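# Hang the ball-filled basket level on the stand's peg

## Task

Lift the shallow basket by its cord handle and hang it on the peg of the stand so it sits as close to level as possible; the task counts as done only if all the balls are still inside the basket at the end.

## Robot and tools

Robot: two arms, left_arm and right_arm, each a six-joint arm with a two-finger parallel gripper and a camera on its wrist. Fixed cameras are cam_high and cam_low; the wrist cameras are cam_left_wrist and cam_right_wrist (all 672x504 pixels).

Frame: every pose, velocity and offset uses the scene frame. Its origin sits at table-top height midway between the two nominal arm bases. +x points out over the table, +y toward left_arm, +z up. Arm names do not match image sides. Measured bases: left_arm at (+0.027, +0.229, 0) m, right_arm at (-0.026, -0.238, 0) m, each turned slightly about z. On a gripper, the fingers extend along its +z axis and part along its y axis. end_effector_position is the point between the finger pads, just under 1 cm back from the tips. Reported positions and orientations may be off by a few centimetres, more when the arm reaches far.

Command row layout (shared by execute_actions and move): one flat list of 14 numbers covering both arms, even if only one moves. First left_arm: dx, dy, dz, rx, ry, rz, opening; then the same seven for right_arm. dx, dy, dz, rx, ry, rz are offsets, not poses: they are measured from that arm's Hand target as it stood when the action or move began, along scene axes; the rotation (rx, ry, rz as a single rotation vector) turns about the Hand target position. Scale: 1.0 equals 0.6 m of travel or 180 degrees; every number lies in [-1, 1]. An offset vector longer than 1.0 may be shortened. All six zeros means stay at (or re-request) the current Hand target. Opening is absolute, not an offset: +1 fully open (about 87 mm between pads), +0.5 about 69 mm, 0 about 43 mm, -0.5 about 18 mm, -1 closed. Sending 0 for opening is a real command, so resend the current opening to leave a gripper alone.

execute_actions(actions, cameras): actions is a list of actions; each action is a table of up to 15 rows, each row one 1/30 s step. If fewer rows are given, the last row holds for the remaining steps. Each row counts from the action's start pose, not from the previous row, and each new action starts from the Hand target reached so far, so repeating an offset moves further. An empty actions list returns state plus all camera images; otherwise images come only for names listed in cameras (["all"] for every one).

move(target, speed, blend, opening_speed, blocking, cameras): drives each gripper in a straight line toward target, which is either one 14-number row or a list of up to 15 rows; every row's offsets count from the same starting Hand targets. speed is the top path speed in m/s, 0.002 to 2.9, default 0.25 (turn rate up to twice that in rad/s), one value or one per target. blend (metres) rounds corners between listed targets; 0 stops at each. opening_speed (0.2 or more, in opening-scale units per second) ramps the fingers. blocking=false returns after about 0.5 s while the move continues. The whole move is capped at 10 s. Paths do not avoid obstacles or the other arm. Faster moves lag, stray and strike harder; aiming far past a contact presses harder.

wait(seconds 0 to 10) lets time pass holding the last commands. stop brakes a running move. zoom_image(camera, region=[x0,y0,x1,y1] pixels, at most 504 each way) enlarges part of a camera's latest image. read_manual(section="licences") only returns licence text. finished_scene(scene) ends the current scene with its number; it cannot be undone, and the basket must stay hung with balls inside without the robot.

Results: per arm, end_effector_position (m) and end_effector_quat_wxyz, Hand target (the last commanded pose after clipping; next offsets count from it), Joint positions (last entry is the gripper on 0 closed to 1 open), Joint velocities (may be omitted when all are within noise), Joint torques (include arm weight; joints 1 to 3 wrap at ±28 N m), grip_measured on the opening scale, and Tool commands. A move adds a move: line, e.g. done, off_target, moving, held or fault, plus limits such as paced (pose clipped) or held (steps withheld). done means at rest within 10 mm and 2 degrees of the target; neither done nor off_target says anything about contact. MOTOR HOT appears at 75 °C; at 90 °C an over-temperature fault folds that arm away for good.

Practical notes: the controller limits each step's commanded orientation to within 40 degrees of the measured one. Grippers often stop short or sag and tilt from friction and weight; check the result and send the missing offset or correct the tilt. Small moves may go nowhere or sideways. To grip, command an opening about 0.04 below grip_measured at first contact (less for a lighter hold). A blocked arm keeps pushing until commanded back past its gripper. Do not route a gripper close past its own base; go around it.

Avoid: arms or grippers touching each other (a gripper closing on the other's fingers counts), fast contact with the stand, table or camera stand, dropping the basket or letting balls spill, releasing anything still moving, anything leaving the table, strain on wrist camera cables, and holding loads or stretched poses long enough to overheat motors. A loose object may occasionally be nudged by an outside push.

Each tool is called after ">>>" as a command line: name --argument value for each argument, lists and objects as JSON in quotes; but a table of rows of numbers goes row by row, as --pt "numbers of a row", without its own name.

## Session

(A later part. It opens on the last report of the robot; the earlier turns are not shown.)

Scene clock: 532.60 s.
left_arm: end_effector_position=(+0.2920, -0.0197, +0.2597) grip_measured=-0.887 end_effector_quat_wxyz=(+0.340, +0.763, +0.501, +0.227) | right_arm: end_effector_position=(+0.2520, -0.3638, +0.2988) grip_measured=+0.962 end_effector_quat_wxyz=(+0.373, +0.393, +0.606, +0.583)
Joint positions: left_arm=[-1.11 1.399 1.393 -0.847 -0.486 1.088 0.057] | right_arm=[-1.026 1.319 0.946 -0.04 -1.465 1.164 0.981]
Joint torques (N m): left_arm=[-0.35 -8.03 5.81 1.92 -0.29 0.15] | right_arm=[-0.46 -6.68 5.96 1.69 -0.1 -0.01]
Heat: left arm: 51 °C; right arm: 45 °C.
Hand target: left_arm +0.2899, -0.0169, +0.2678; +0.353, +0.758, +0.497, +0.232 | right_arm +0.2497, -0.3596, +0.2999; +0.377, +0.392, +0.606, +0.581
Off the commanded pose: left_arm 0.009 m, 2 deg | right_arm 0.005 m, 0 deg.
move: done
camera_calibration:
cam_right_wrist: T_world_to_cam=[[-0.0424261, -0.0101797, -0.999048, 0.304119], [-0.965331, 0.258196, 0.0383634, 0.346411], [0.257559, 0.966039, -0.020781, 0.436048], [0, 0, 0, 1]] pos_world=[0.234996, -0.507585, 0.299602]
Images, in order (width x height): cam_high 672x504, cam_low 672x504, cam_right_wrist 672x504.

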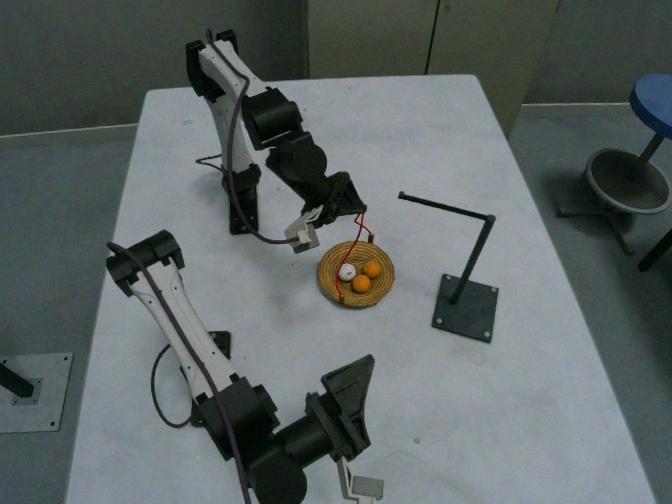

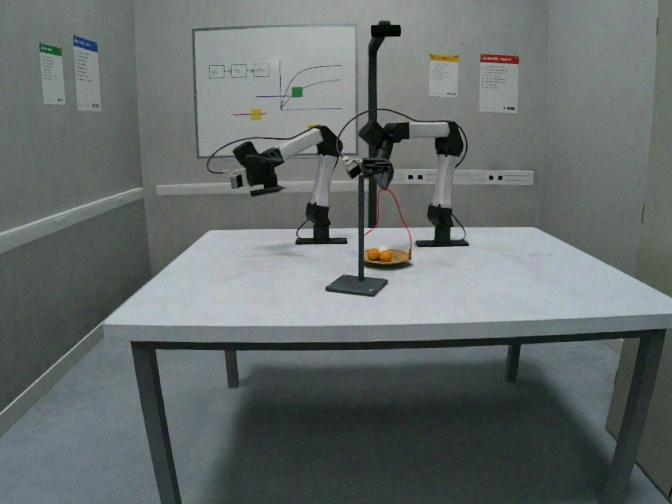

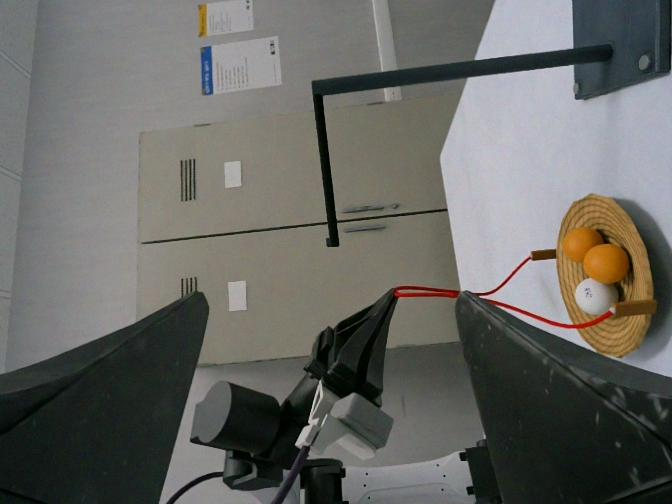

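>>> move --pt "-0.0133 0 0.02 0 0 0 -1 0 0 0 0 0 0 1" --pt "-0.0133 0 0.036 0 0 0 -1 0 0 0 0 0 0 1" --cameras '["cam_high", "cam_low", "cam_left_wrist", "cam_right_wrist"]' --speed '[0.05, 0.02]'

>>> zoom_image --camera "cam_right_wrist" --region '[340, 140, 672, 360]'

>>> zoom_image --camera "cam_low" --region '[320, 140, 460, 280]'

Scene clock: 565.83 s.
left_arm: end_effector_position=(+0.2842, -0.0197, +0.2741) grip_measured=-0.887 end_effector_quat_wxyz=(+0.338, +0.767, +0.494, +0.230) | right_arm: end_effector_position=(+0.2520, -0.3638, +0.2988) grip_measured=+0.962 end_effector_quat_wxyz=(+0.373, +0.393, +0.606, +0.583)
Joint positions: left_arm=[-1.137 1.399 1.451 -0.914 -0.503 1.084 0.057] | right_arm=[-1.026 1.319 0.946 -0.04 -1.465 1.164 0.981]
Joint torques (N m): left_arm=[-0.34 -6.89 9.11 1.63 -0.31 -0.06] | right_arm=[-0.46 -6.22 5.79 1.76 -0.16 0]
Heat: left arm: 52 °C; right arm: 45 °C.
Hand target: left_arm +0.2818, -0.0169, +0.2894; +0.353, +0.758, +0.497, +0.232 | right_arm +0.2497, -0.3596, +0.2999; +0.377, +0.392, +0.606, +0.581
Off the commanded pose: left_arm 0.016 m, 2 deg | right_arm 0.005 m, 0 deg.
move: off_target (left_arm)
camera_calibration:
cam_left_wrist: T_world_to_cam=[[-0.594881, 0.264537, -0.759037, 0.379811], [-0.291661, 0.808903, 0.5105, -0.021593], [0.749033, 0.525068, -0.404046, 0.0517014], [0, 0, 0, 1]] pos_world=[0.180918, -0.110154, 0.320203]
cam_right_wrist: T_world_to_cam=[[-0.0424261, -0.0101797, -0.999048, 0.304119], [-0.965331, 0.258196, 0.0383634, 0.346411], [0.257559, 0.966039, -0.020781, 0.436048], [0, 0, 0, 1]] pos_world=[0.234996, -0.507585, 0.299602]

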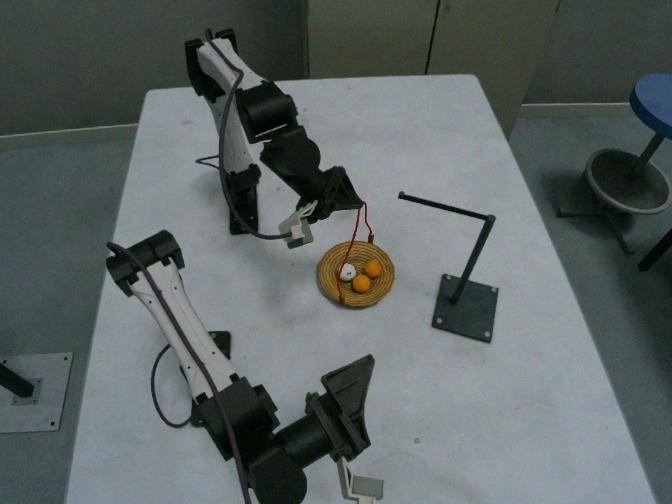

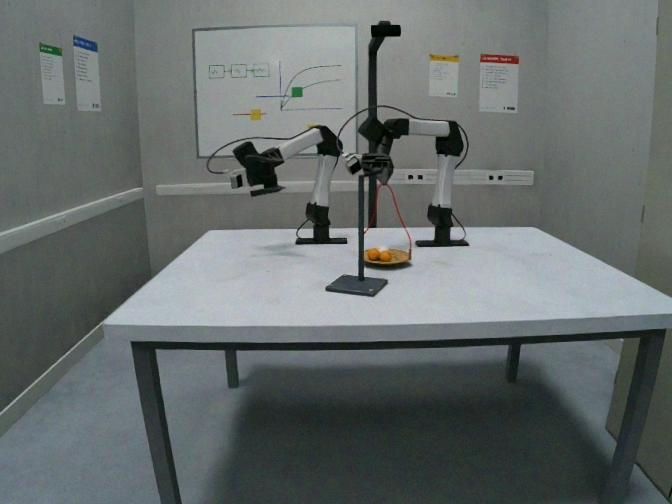

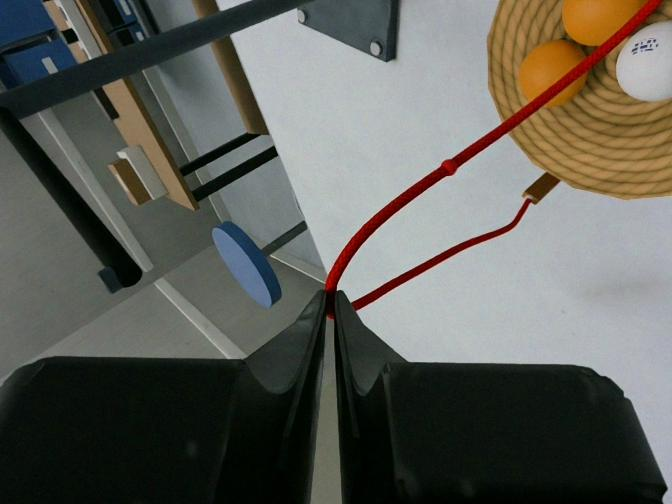

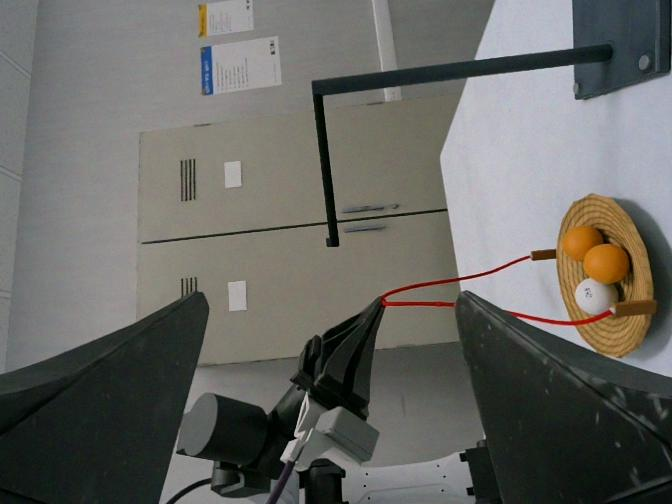

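Scaled by 1.518 from the camera's 672x504 image, which has a finer 960x720 frame.

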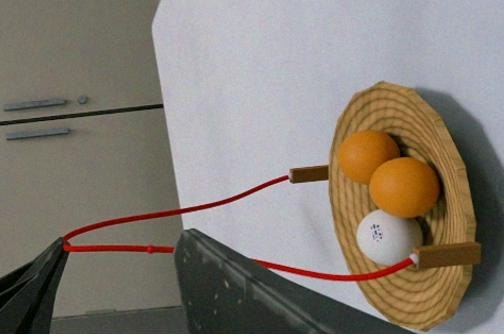

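Scaled by 3.600 from the camera's 672x504 image, which has a finer 960x720 frame.

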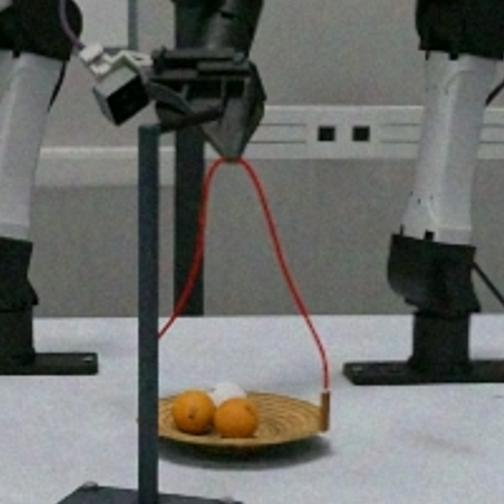

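>>> move --target '[0, 0, 0.02, 0, 0, 0, -1, 0, 0, 0, 0, 0, 0, 1]' --cameras '["cam_right_wrist", "cam_low"]' --speed 0.015

>>> zoom_image --camera "cam_right_wrist" --region '[340, 140, 672, 360]'

>>> zoom_image --camera "cam_low" --region '[320, 140, 460, 280]'

Scene clock: 573.67 s.
left_arm: end_effector_position=(+0.2816, -0.0147, +0.2874) grip_measured=-0.887 end_effector_quat_wxyz=(+0.336, +0.767, +0.495, +0.230) | right_arm: end_effector_position=(+0.2520, -0.3638, +0.2988) grip_measured=+0.962 end_effector_quat_wxyz=(+0.373, +0.393, +0.606, +0.583)
Joint positions: left_arm=[-1.137 1.399 1.509 -0.977 -0.504 1.08 0.057] | right_arm=[-1.026 1.319 0.946 -0.04 -1.465 1.164 0.981]
Joint torques (N m): left_arm=[-0.36 -5.37 9.47 1.76 -0.32 -0.02] | right_arm=[-0.5 -6.17 5.71 1.79 -0.11 -0.04]
Heat: left arm: 52 °C; right arm: 45 °C.
Hand target: left_arm +0.2819, -0.0169, +0.3014; +0.353, +0.758, +0.497, +0.232 | right_arm +0.2497, -0.3596, +0.2999; +0.377, +0.392, +0.606, +0.581
Off the commanded pose: left_arm 0.014 m, 2 deg | right_arm 0.005 m, 0 deg.
move: off_target (left_arm)
camera_calibration:
cam_right_wrist: T_world_to_cam=[[-0.0424261, -0.0101797, -0.999048, 0.304119], [-0.965331, 0.258196, 0.0383634, 0.346411], [0.257559, 0.966039, -0.020781, 0.436048], [0, 0, 0, 1]] pos_world=[0.234996, -0.507585, 0.299602]
Images, in order (width x height): cam_low 672x504, cam_right_wrist 672x504.

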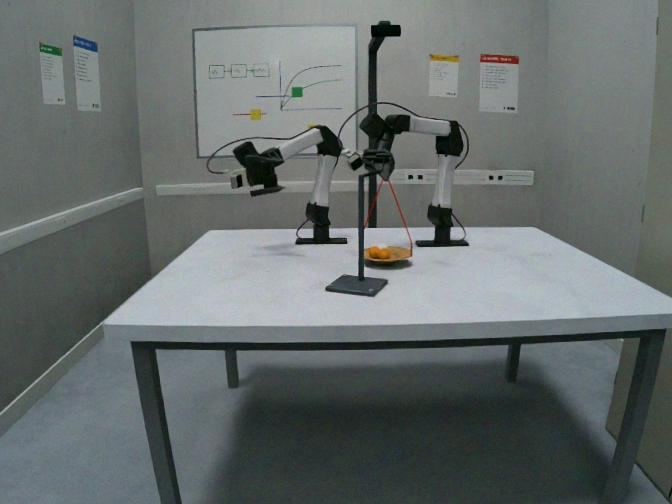

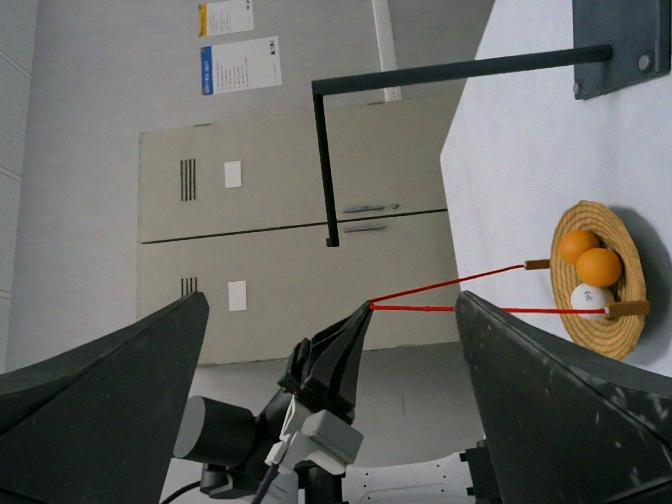

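Scaled by 1.518 from the camera's 672x504 image, which has a finer 960x720 frame.

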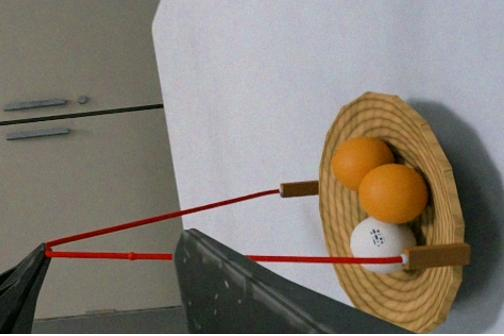

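Scaled by 3.600 from the camera's 672x504 image, which has a finer 960x720 frame.

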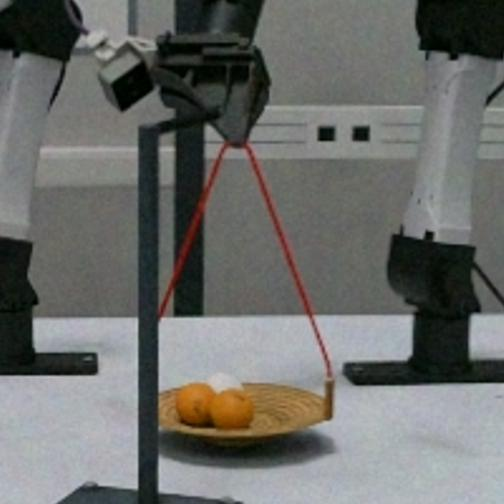

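>>> move --target '[0, 0, 0.012, 0, 0, 0, -1, 0, 0, 0, 0, 0, 0, 1]' --cameras '["cam_right_wrist", "cam_low"]' --speed 0.015

>>> zoom_image --camera "cam_right_wrist" --region '[340, 140, 672, 360]'

>>> zoom_image --camera "cam_low" --region '[320, 140, 460, 280]'

Scene clock: 579.97 s.
left_arm: end_effector_position=(+0.2809, -0.0132, +0.2984) grip_measured=-0.887 end_effector_quat_wxyz=(+0.342, +0.765, +0.496, +0.230) | right_arm: end_effector_position=(+0.2520, -0.3638, +0.2988) grip_measured=+0.962 end_effector_quat_wxyz=(+0.373, +0.393, +0.606, +0.583)
Joint positions: left_arm=[-1.137 1.399 1.549 -1.006 -0.504 1.08 0.057] | right_arm=[-1.026 1.319 0.946 -0.04 -1.465 1.164 0.981]
Joint torques (N m): left_arm=[-0.39 -4.29 9.37 1.78 -0.31 -0.02] | right_arm=[-0.47 -6.46 5.67 1.73 -0.09 -0.08]
Heat: left arm: 53 °C; right arm: 45 °C.
Hand target: left_arm +0.2819, -0.0170, +0.3087; +0.353, +0.758, +0.497, +0.232 | right_arm +0.2497, -0.3596, +0.2999; +0.377, +0.392, +0.606, +0.581
Off the commanded pose: left_arm 0.011 m, 2 deg | right_arm 0.005 m, 0 deg.
move: off_target (left_arm)
camera_calibration:
cam_right_wrist: T_world_to_cam=[[-0.0424261, -0.0101797, -0.999048, 0.304119], [-0.965331, 0.258196, 0.0383634, 0.346411], [0.257559, 0.966039, -0.020781, 0.436048], [0, 0, 0, 1]] pos_world=[0.234996, -0.507585, 0.299602]
Images, in order (width x height): cam_low 672x504, cam_right_wrist 672x504.

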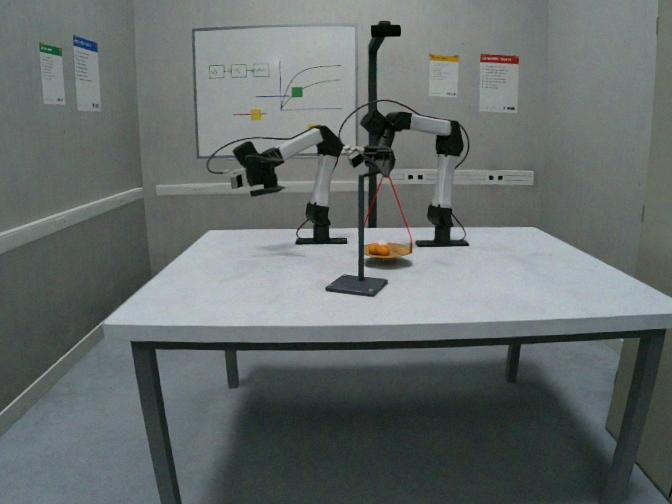

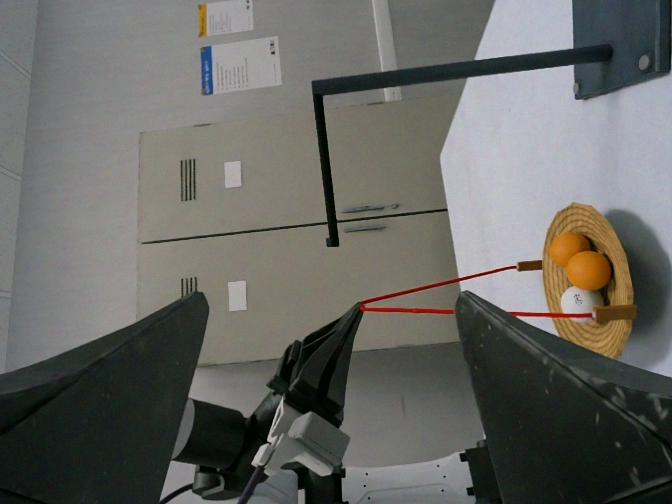

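Scaled by 1.518 from the camera's 672x504 image, which has a finer 960x720 frame.

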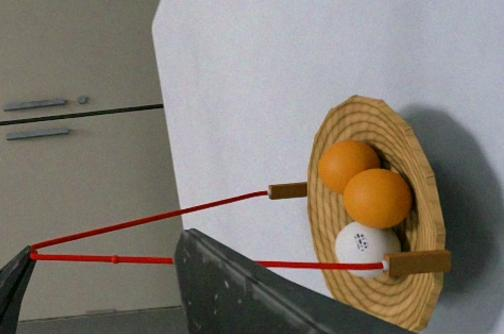

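Scaled by 3.600 from the camera's 672x504 image, which has a finer 960x720 frame.

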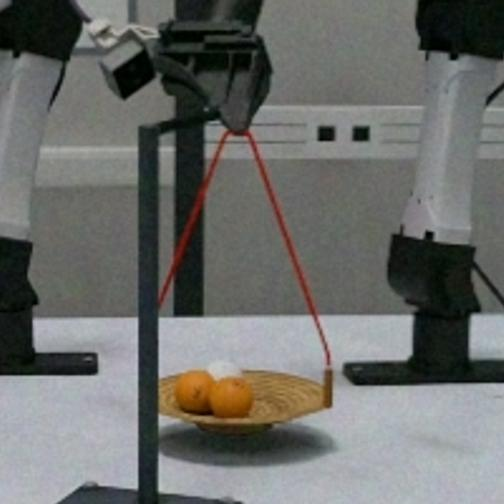

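>>> wait --seconds 0.5 --cameras '["cam_high", "cam_right_wrist", "cam_low"]'

>>> zoom_image --camera "cam_high" --region '[280, 160, 450, 330]'

>>> zoom_image --camera "cam_low" --region '[350, 225, 420, 275]'

>>> zoom_image --camera "cam_right_wrist" --region '[500, 180, 672, 380]'

Scene clock: 586.87 s.
left_arm: end_effector_position=(+0.2808, -0.0131, +0.2983) grip_measured=-0.887 end_effector_quat_wxyz=(+0.342, +0.765, +0.496, +0.230) | right_arm: end_effector_position=(+0.2520, -0.3638, +0.2988) grip_measured=+0.962 end_effector_quat_wxyz=(+0.373, +0.393, +0.606, +0.583)
Joint positions: left_arm=[-1.137 1.399 1.549 -1.007 -0.504 1.08 0.057] | right_arm=[-1.026 1.319 0.946 -0.04 -1.465 1.164 0.981]
Joint torques (N m): left_arm=[-0.39 -4.3 9.36 1.78 -0.31 -0.01] | right_arm=[-0.53 -6.48 5.87 1.72 -0.16 -0.03]
Heat: left arm: 56 °C; right arm: 45 °C.
Hand target: left_arm +0.2819, -0.0169, +0.3087; +0.353, +0.758, +0.497, +0.232 | right_arm +0.2497, -0.3596, +0.2999; +0.377, +0.392, +0.606, +0.581
Tool commands: left_gripper/opening=-1.0 right_gripper/opening=+1.0
Off the commanded pose: left_arm 0.011 m, 2 deg | right_arm 0.005 m, 0 deg.
wait: 0.50 s; at rest from the start
camera_calibration:
cam_right_wrist: T_world_to_cam=[[-0.0424261, -0.0101797, -0.999048, 0.304119], [-0.965331, 0.258196, 0.0383634, 0.346411], [0.257559, 0.966039, -0.020781, 0.436048], [0, 0, 0, 1]] pos_world=[0.234996, -0.507585, 0.299602]
Images, in order (width x height): cam_high 672x504, cam_low 672x504, cam_right_wrist 672x504.

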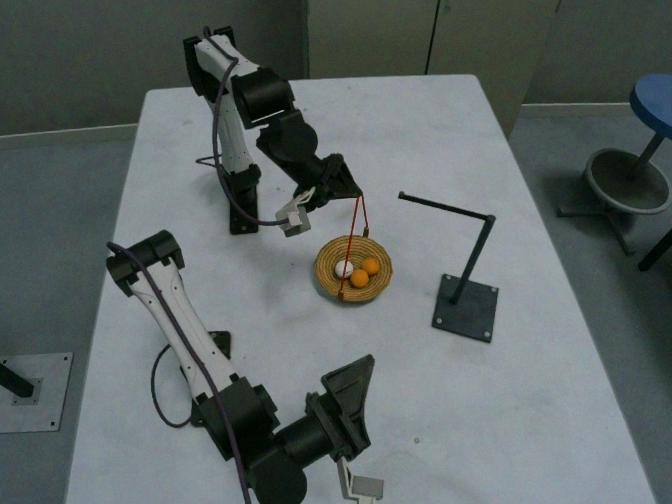

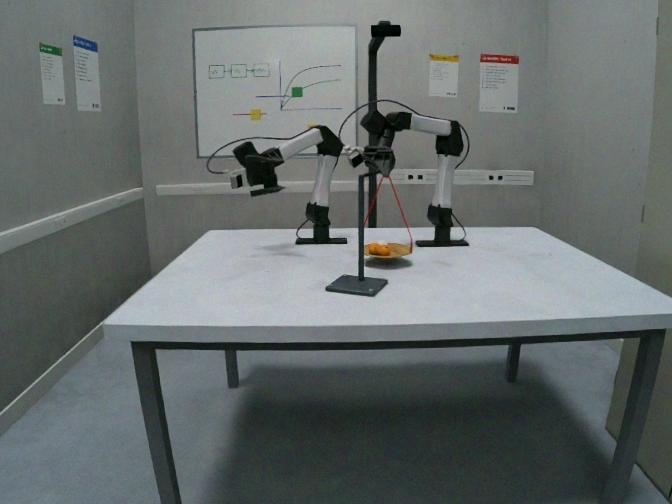

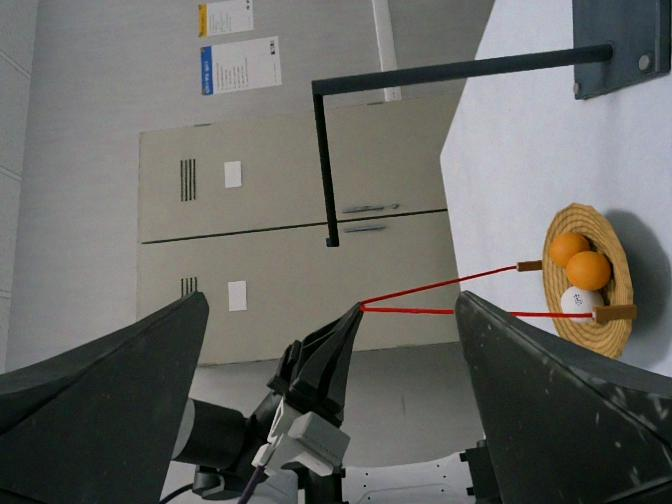

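Scaled by 2.965 from the camera's 672x504 image, which has a finer 960x720 frame.

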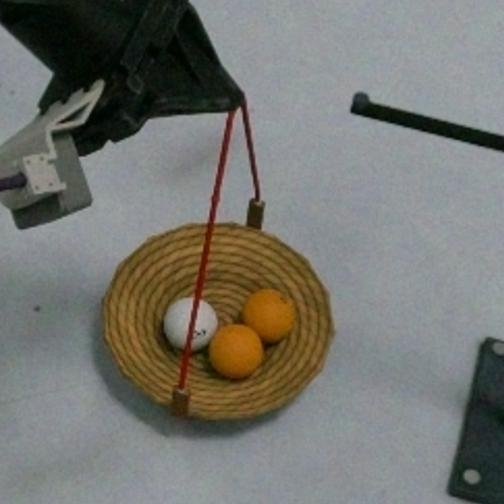

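Scaled by 7.200 from the camera's 672x504 image, which has a finer 960x720 frame.

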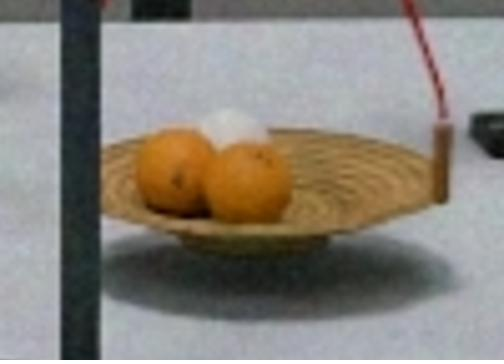

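Scaled by 2.520 from the camera's 672x504 image, which has a finer 960x720 frame.

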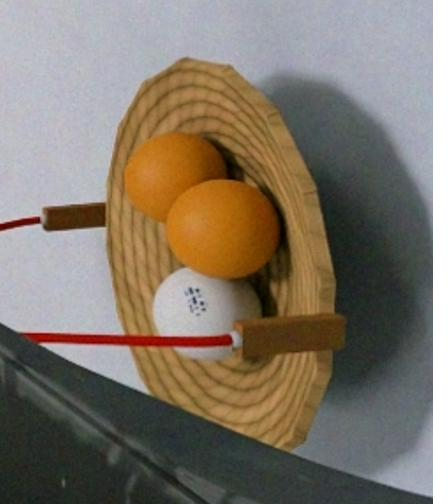

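>>> move --target '[0, 0, 0.124, 0, 0, 0, -1, 0, 0, 0, 0, 0, 0, 1]' --cameras '["cam_left_wrist", "cam_right_wrist", "cam_low"]' --speed 0.03

>>> zoom_image --camera "cam_low" --region '[320, 130, 460, 270]'

Scene clock: 612.07 s.
left_arm: end_effector_position=(+0.2809, -0.0134, +0.3774) grip_measured=-0.887 end_effector_quat_wxyz=(+0.346, +0.763, +0.496, +0.229) | right_arm: end_effector_position=(+0.2520, -0.3638, +0.2988) grip_measured=+0.962 end_effector_quat_wxyz=(+0.373, +0.393, +0.606, +0.583)
Joint positions: left_arm=[-1.137 1.571 2.071 -1.344 -0.504 1.08 0.057] | right_arm=[-1.026 1.319 0.946 -0.04 -1.465 1.164 0.981]
Joint torques (N m): left_arm=[-0.39 -4.29 7.97 1.8 -0.31 -0.01] | right_arm=[-0.57 -6.46 5.94 1.73 -0.12 0.01]
Heat: left arm: 60 °C; right arm: 45 °C.
Hand target: left_arm +0.2819, -0.0169, +0.3831; +0.353, +0.758, +0.497, +0.232 | right_arm +0.2497, -0.3596, +0.2999; +0.377, +0.392, +0.606, +0.581
Off the commanded pose: left_arm 0.007 m, 1 deg | right_arm 0.005 m, 0 deg.
move: done
camera_calibration:
cam_left_wrist: T_world_to_cam=[[-0.590403, 0.249226, -0.767666, 0.456414], [-0.297383, 0.817041, 0.49397, -0.0724425], [0.750325, 0.519932, -0.408268, 0.0936901], [0, 0, 0, 1]] pos_world=[0.177627, -0.103274, 0.424409]
cam_right_wrist: T_world_to_cam=[[-0.0424261, -0.0101797, -0.999048, 0.304119], [-0.965331, 0.258196, 0.0383634, 0.346411], [0.257559, 0.966039, -0.020781, 0.436048], [0, 0, 0, 1]] pos_world=[0.234996, -0.507585, 0.299602]
Images, in order (width x height): cam_low 672x504, cam_left_wrist 672x504, cam_right_wrist 672x504.

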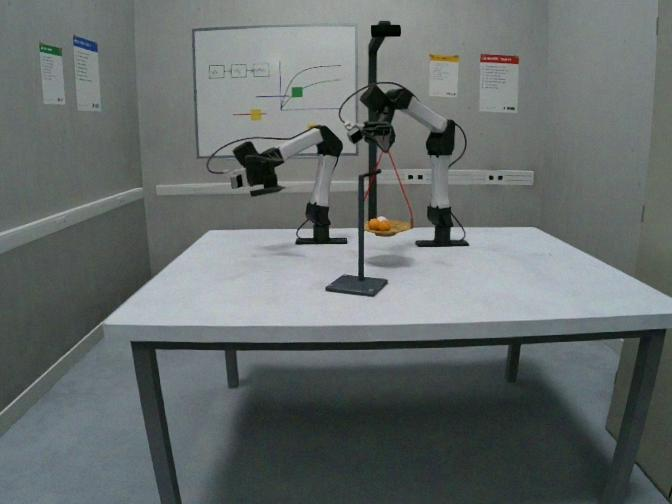

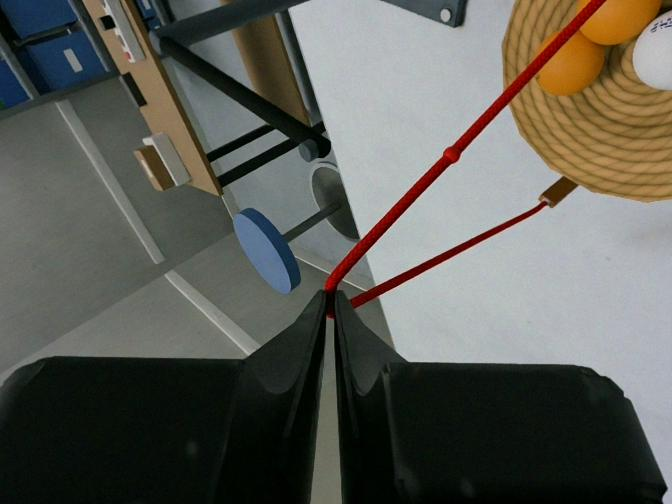

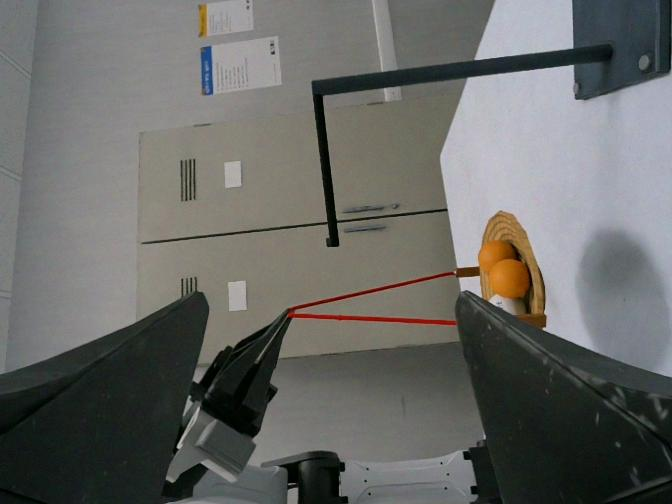

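Scaled by 3.600 from the camera's 672x504 image, which has a finer 960x720 frame.

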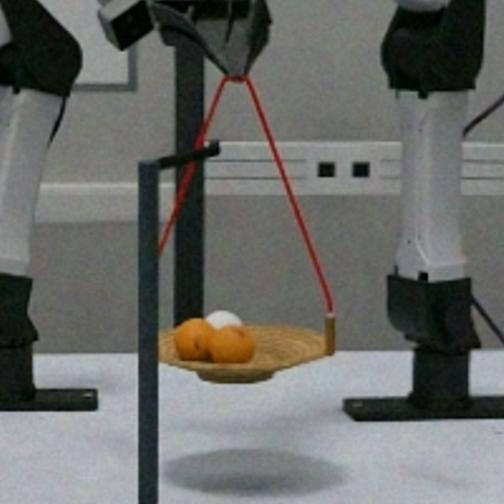

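>>> move --target '[0.1, -0.035, 0, 0, 0, 0, -1, 0, 0, 0, 0, 0, 0, 1]' --cameras '["cam_high", "cam_left_wrist", "cam_right_wrist", "cam_low"]' --speed 0.03

>>> zoom_image --camera "cam_low" --region '[320, 130, 460, 270]'

Scene clock: 619.40 s.
left_arm: end_effector_position=(+0.3348, -0.0320, +0.3758) grip_measured=-0.887 end_effector_quat_wxyz=(+0.338, +0.764, +0.499, +0.229) | right_arm: end_effector_position=(+0.2520, -0.3638, +0.2988) grip_measured=+0.962 end_effector_quat_wxyz=(+0.373, +0.393, +0.606, +0.583)
Joint positions: left_arm=[-1.006 1.752 2.267 -1.332 -0.417 1.18 0.057] | right_arm=[-1.026 1.319 0.946 -0.04 -1.465 1.164 0.981]
Joint torques (N m): left_arm=[0.69 -5.78 7.95 2.11 -0.12 0.19] | right_arm=[-0.5 -6.38 5.67 1.71 -0.07 -0.07]
Heat: left arm: 59 °C; right arm: 45 °C.
Hand target: left_arm +0.3418, -0.0380, +0.3831; +0.354, +0.758, +0.497, +0.232 | right_arm +0.2497, -0.3596, +0.2999; +0.377, +0.392, +0.606, +0.581
Off the commanded pose: left_arm 0.012 m, 2 deg | right_arm 0.005 m, 0 deg.
move: off_target (left_arm)
camera_calibration:
cam_left_wrist: T_world_to_cam=[[-0.600642, 0.253721, -0.758192, 0.491627], [-0.298082, 0.808874, 0.506823, -0.0453017], [0.741873, 0.530422, -0.410215, 0.0662861], [0, 0, 0, 1]] pos_world=[0.232613, -0.123252, 0.422899]
cam_right_wrist: T_world_to_cam=[[-0.0424261, -0.0101797, -0.999048, 0.304119], [-0.965331, 0.258196, 0.0383634, 0.346411], [0.257559, 0.966039, -0.020781, 0.436048], [0, 0, 0, 1]] pos_world=[0.234996, -0.507585, 0.299602]

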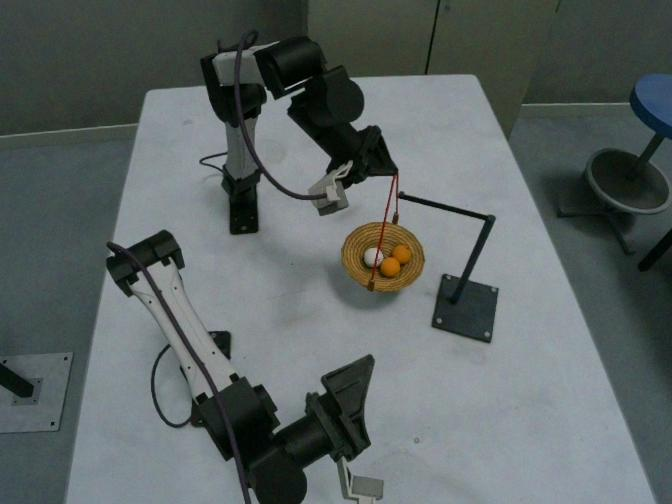

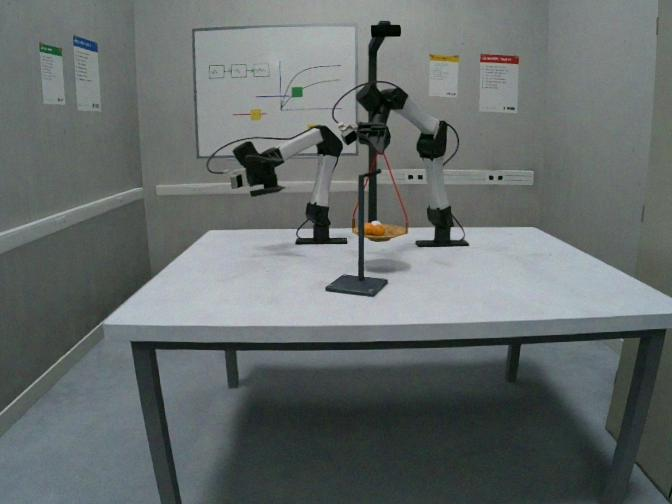

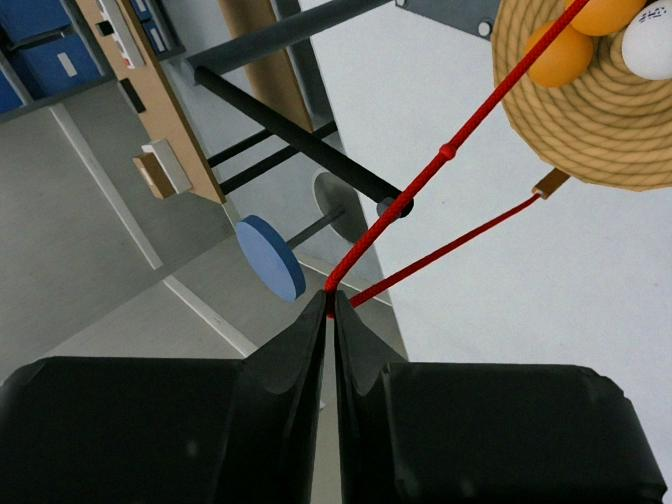

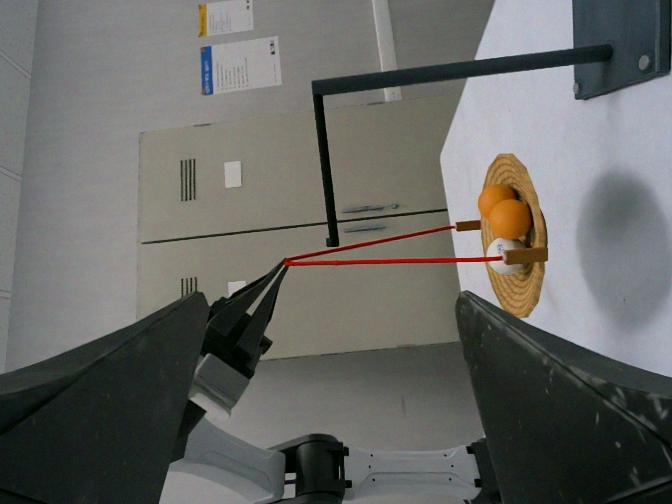

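Scaled by 3.600 from the camera's 672x504 image, which has a finer 960x720 frame.

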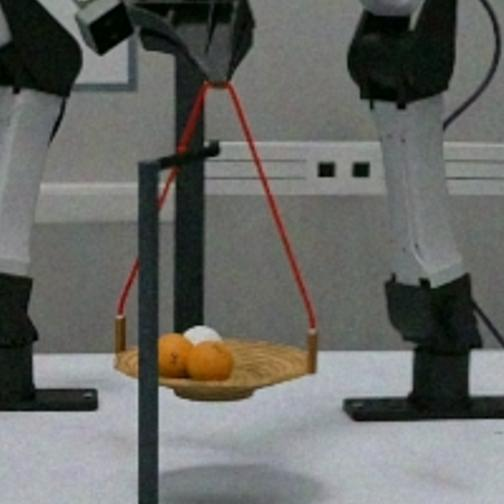

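>>> move --target '[0.097, -0.036, 0.003, 0, 0, 0, -1, 0, 0, 0, 0, 0, 0, 1]' --cameras '["cam_high", "cam_left_wrist", "cam_right_wrist", "cam_low"]' --speed 0.03

>>> zoom_image --camera "cam_low" --region '[320, 130, 460, 270]'

>>> zoom_image --camera "cam_high" --region '[330, 130, 510, 310]'

Scene clock: 633.93 s.
left_arm: end_effector_position=(+0.3947, -0.0569, +0.3852) grip_measured=-0.887 end_effector_quat_wxyz=(+0.357, +0.757, +0.497, +0.232) | right_arm: end_effector_position=(+0.2520, -0.3638, +0.2988) grip_measured=+0.962 end_effector_quat_wxyz=(+0.373, +0.393, +0.606, +0.583)
Joint positions: left_arm=[-0.906 2.101 2.818 -1.463 -0.347 1.261 0.057] | right_arm=[-1.026 1.319 0.946 -0.04 -1.465 1.164 0.981]
Joint torques (N m): left_arm=[0.68 -7.68 6.87 1.99 -0.08 0.17] | right_arm=[-0.66 -6.49 5.67 1.73 -0.03 -0.03]
Heat: left arm: 59 °C; right arm: 45 °C.
Hand target: left_arm +0.4001, -0.0595, +0.3849; +0.353, +0.758, +0.497, +0.232 | right_arm +0.2497, -0.3596, +0.2999; +0.377, +0.392, +0.606, +0.581
Off the commanded pose: left_arm 0.006 m, 0 deg | right_arm 0.005 m, 0 deg.
move: done
camera_calibration:
cam_left_wrist: T_world_to_cam=[[-0.578455, 0.232762, -0.7818, 0.54021], [-0.308681, 0.824689, 0.473925, 0.00574568], [0.755053, 0.515471, -0.405196, 0.0308755], [0, 0, 0, 1]] pos_world=[0.290948, -0.146394, 0.432124]
cam_right_wrist: T_world_to_cam=[[-0.0424261, -0.0101797, -0.999048, 0.304119], [-0.965331, 0.258196, 0.0383634, 0.346411], [0.257559, 0.966039, -0.020781, 0.436048], [0, 0, 0, 1]] pos_world=[0.234996, -0.507585, 0.299602]

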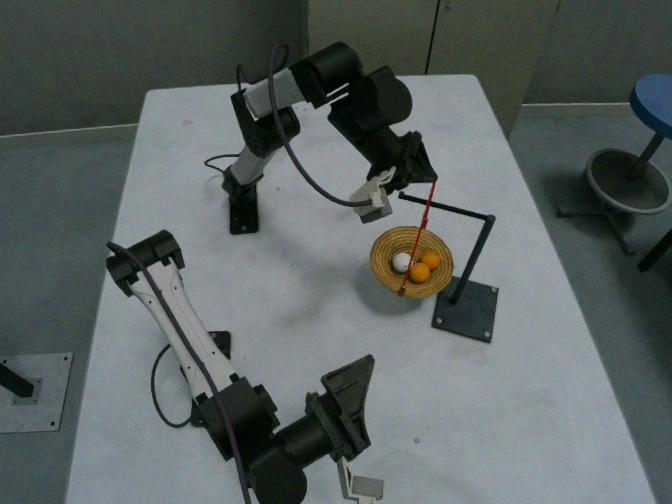

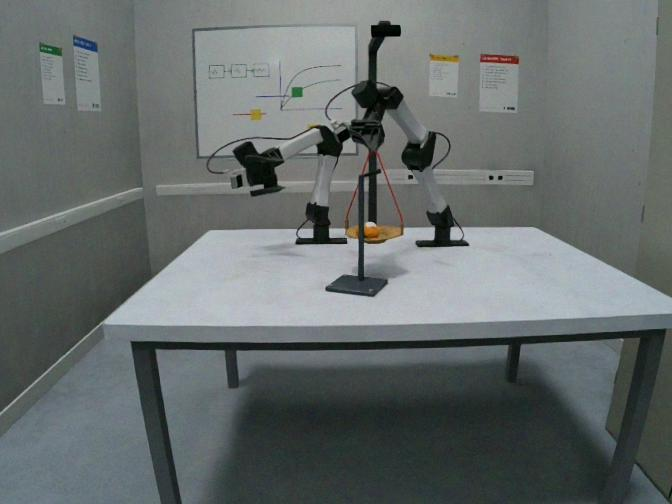

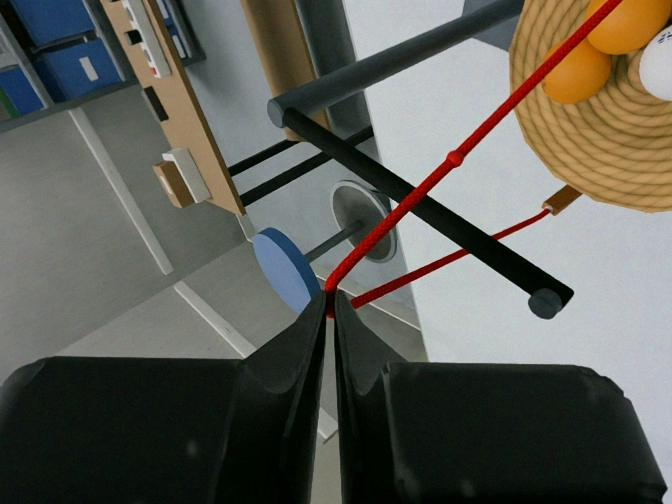

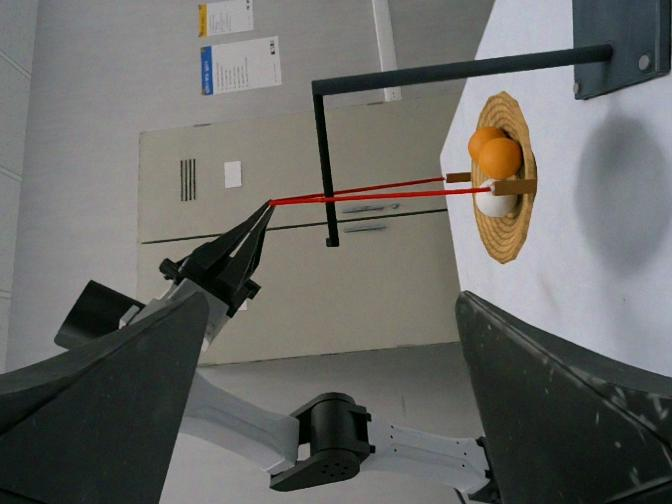

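Scaled by 3.600 from the camera's 672x504 image, which has a finer 960x720 frame.

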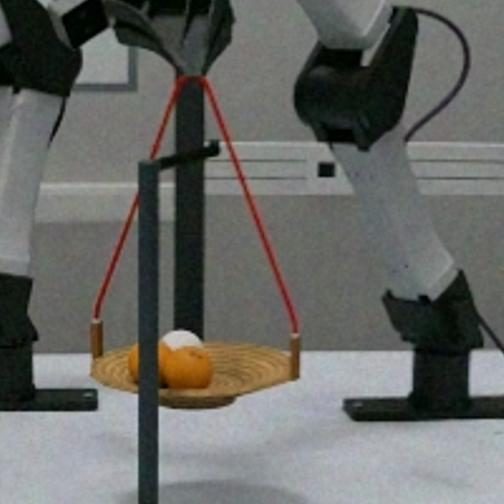

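Scaled by 2.800 from the camera's 672x504 image, which has a finer 960x720 frame.

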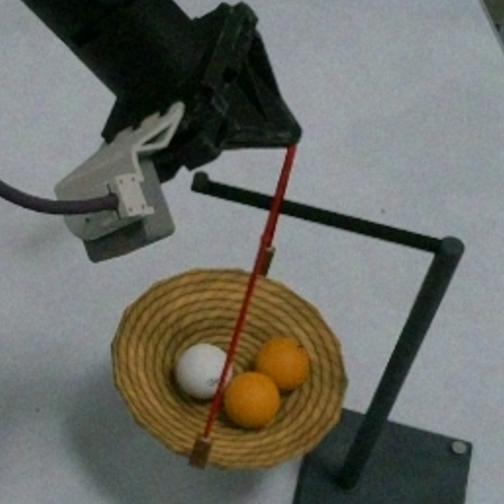

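>>> move --target '[0, 0.005, -0.0667, 0, 0, 0, -1, 0, 0, 0, 0, 0, 0, 1]' --cameras '["cam_high", "cam_left_wrist", "cam_right_wrist", "cam_low"]' --speed 0.03

>>> zoom_image --camera "cam_low" --region '[340, 140, 420, 220]'

>>> zoom_image --camera "cam_right_wrist" --region '[200, 70, 400, 270]'

Scene clock: 646.60 s.
left_arm: end_effector_position=(+0.3991, -0.0602, +0.3321) grip_measured=-0.887 end_effector_quat_wxyz=(+0.333, +0.767, +0.499, +0.228) | right_arm: end_effector_position=(+0.2520, -0.3638, +0.2988) grip_measured=+0.962 end_effector_quat_wxyz=(+0.373, +0.393, +0.606, +0.583)
Joint positions: left_arm=[-0.903 1.886 2.225 -1.138 -0.345 1.262 0.057] | right_arm=[-1.026 1.319 0.946 -0.04 -1.465 1.164 0.981]
Joint torques (N m): left_arm=[0.84 -12.04 4.83 2.21 -0.07 0.13] | right_arm=[-0.49 -6.31 5.68 1.74 -0.11 0.03]
Heat: left arm: 57 °C; right arm: 45 °C.
Hand target: left_arm +0.4000, -0.0565, +0.3450; +0.354, +0.758, +0.497, +0.232 | right_arm +0.2497, -0.3596, +0.2999; +0.377, +0.392, +0.606, +0.581
Off the commanded pose: left_arm 0.013 m, 3 deg | right_arm 0.005 m, 0 deg.
move: off_target (left_arm)
camera_calibration:
cam_left_wrist: T_world_to_cam=[[-0.605769, 0.262642, -0.751042, 0.504442], [-0.292322, 0.804459, 0.517101, 0.0128615], [0.739995, 0.532789, -0.410541, 0.0165301], [0, 0, 0, 1]] pos_world=[0.297103, -0.151641, 0.378993]
cam_right_wrist: T_world_to_cam=[[-0.0424261, -0.0101797, -0.999048, 0.304119], [-0.965331, 0.258196, 0.0383634, 0.346411], [0.257559, 0.966039, -0.020781, 0.436048], [0, 0, 0, 1]] pos_world=[0.234996, -0.507585, 0.299602]

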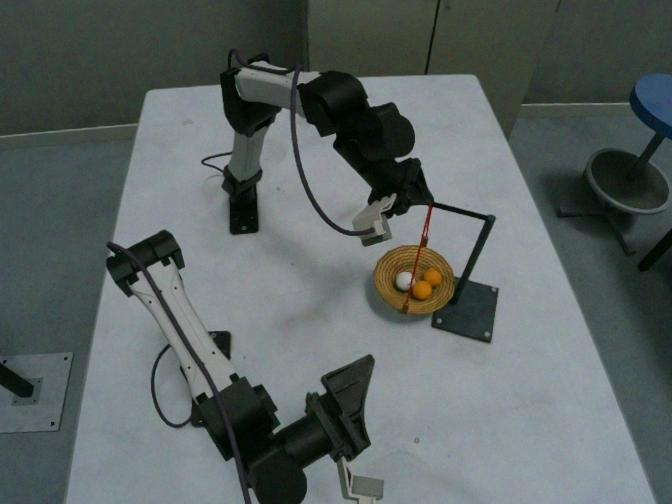

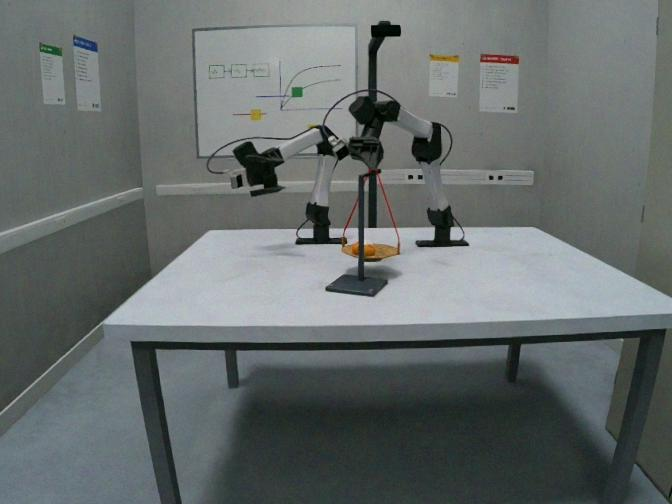

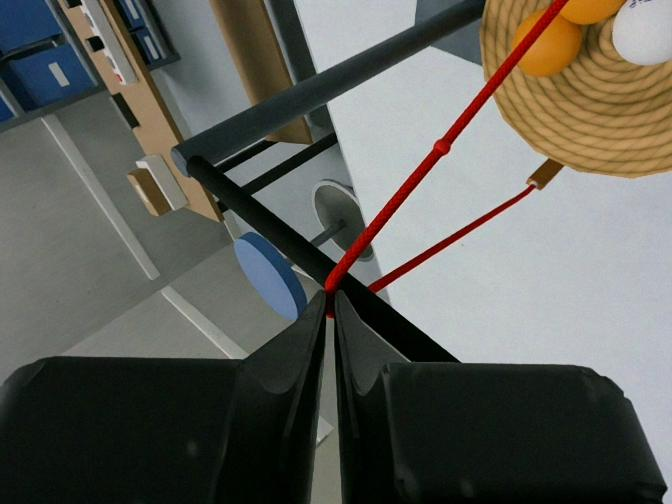

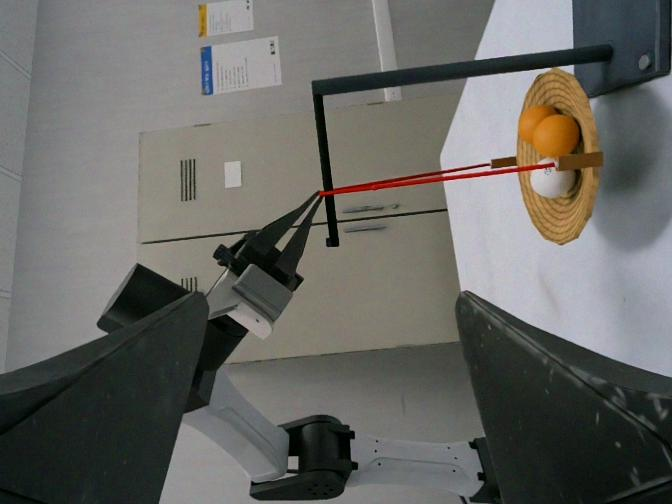

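Scaled by 6.300 from the camera's 672x504 image, which has a finer 960x720 frame.

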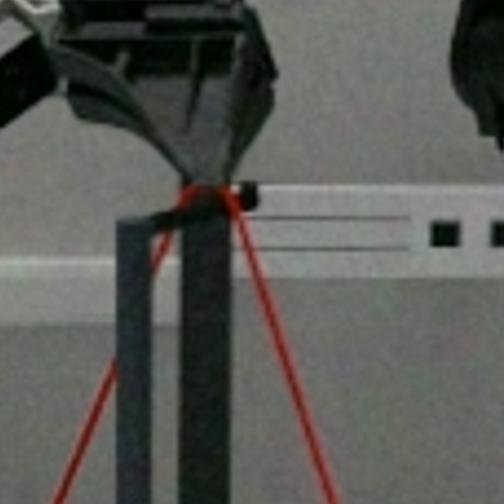

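Scaled by 2.520 from the camera's 672x504 image, which has a finer 960x720 frame.

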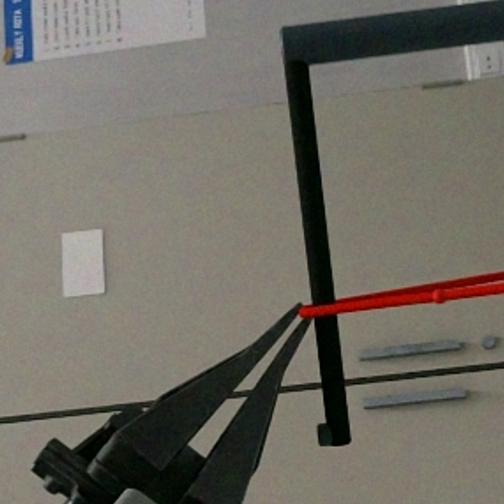

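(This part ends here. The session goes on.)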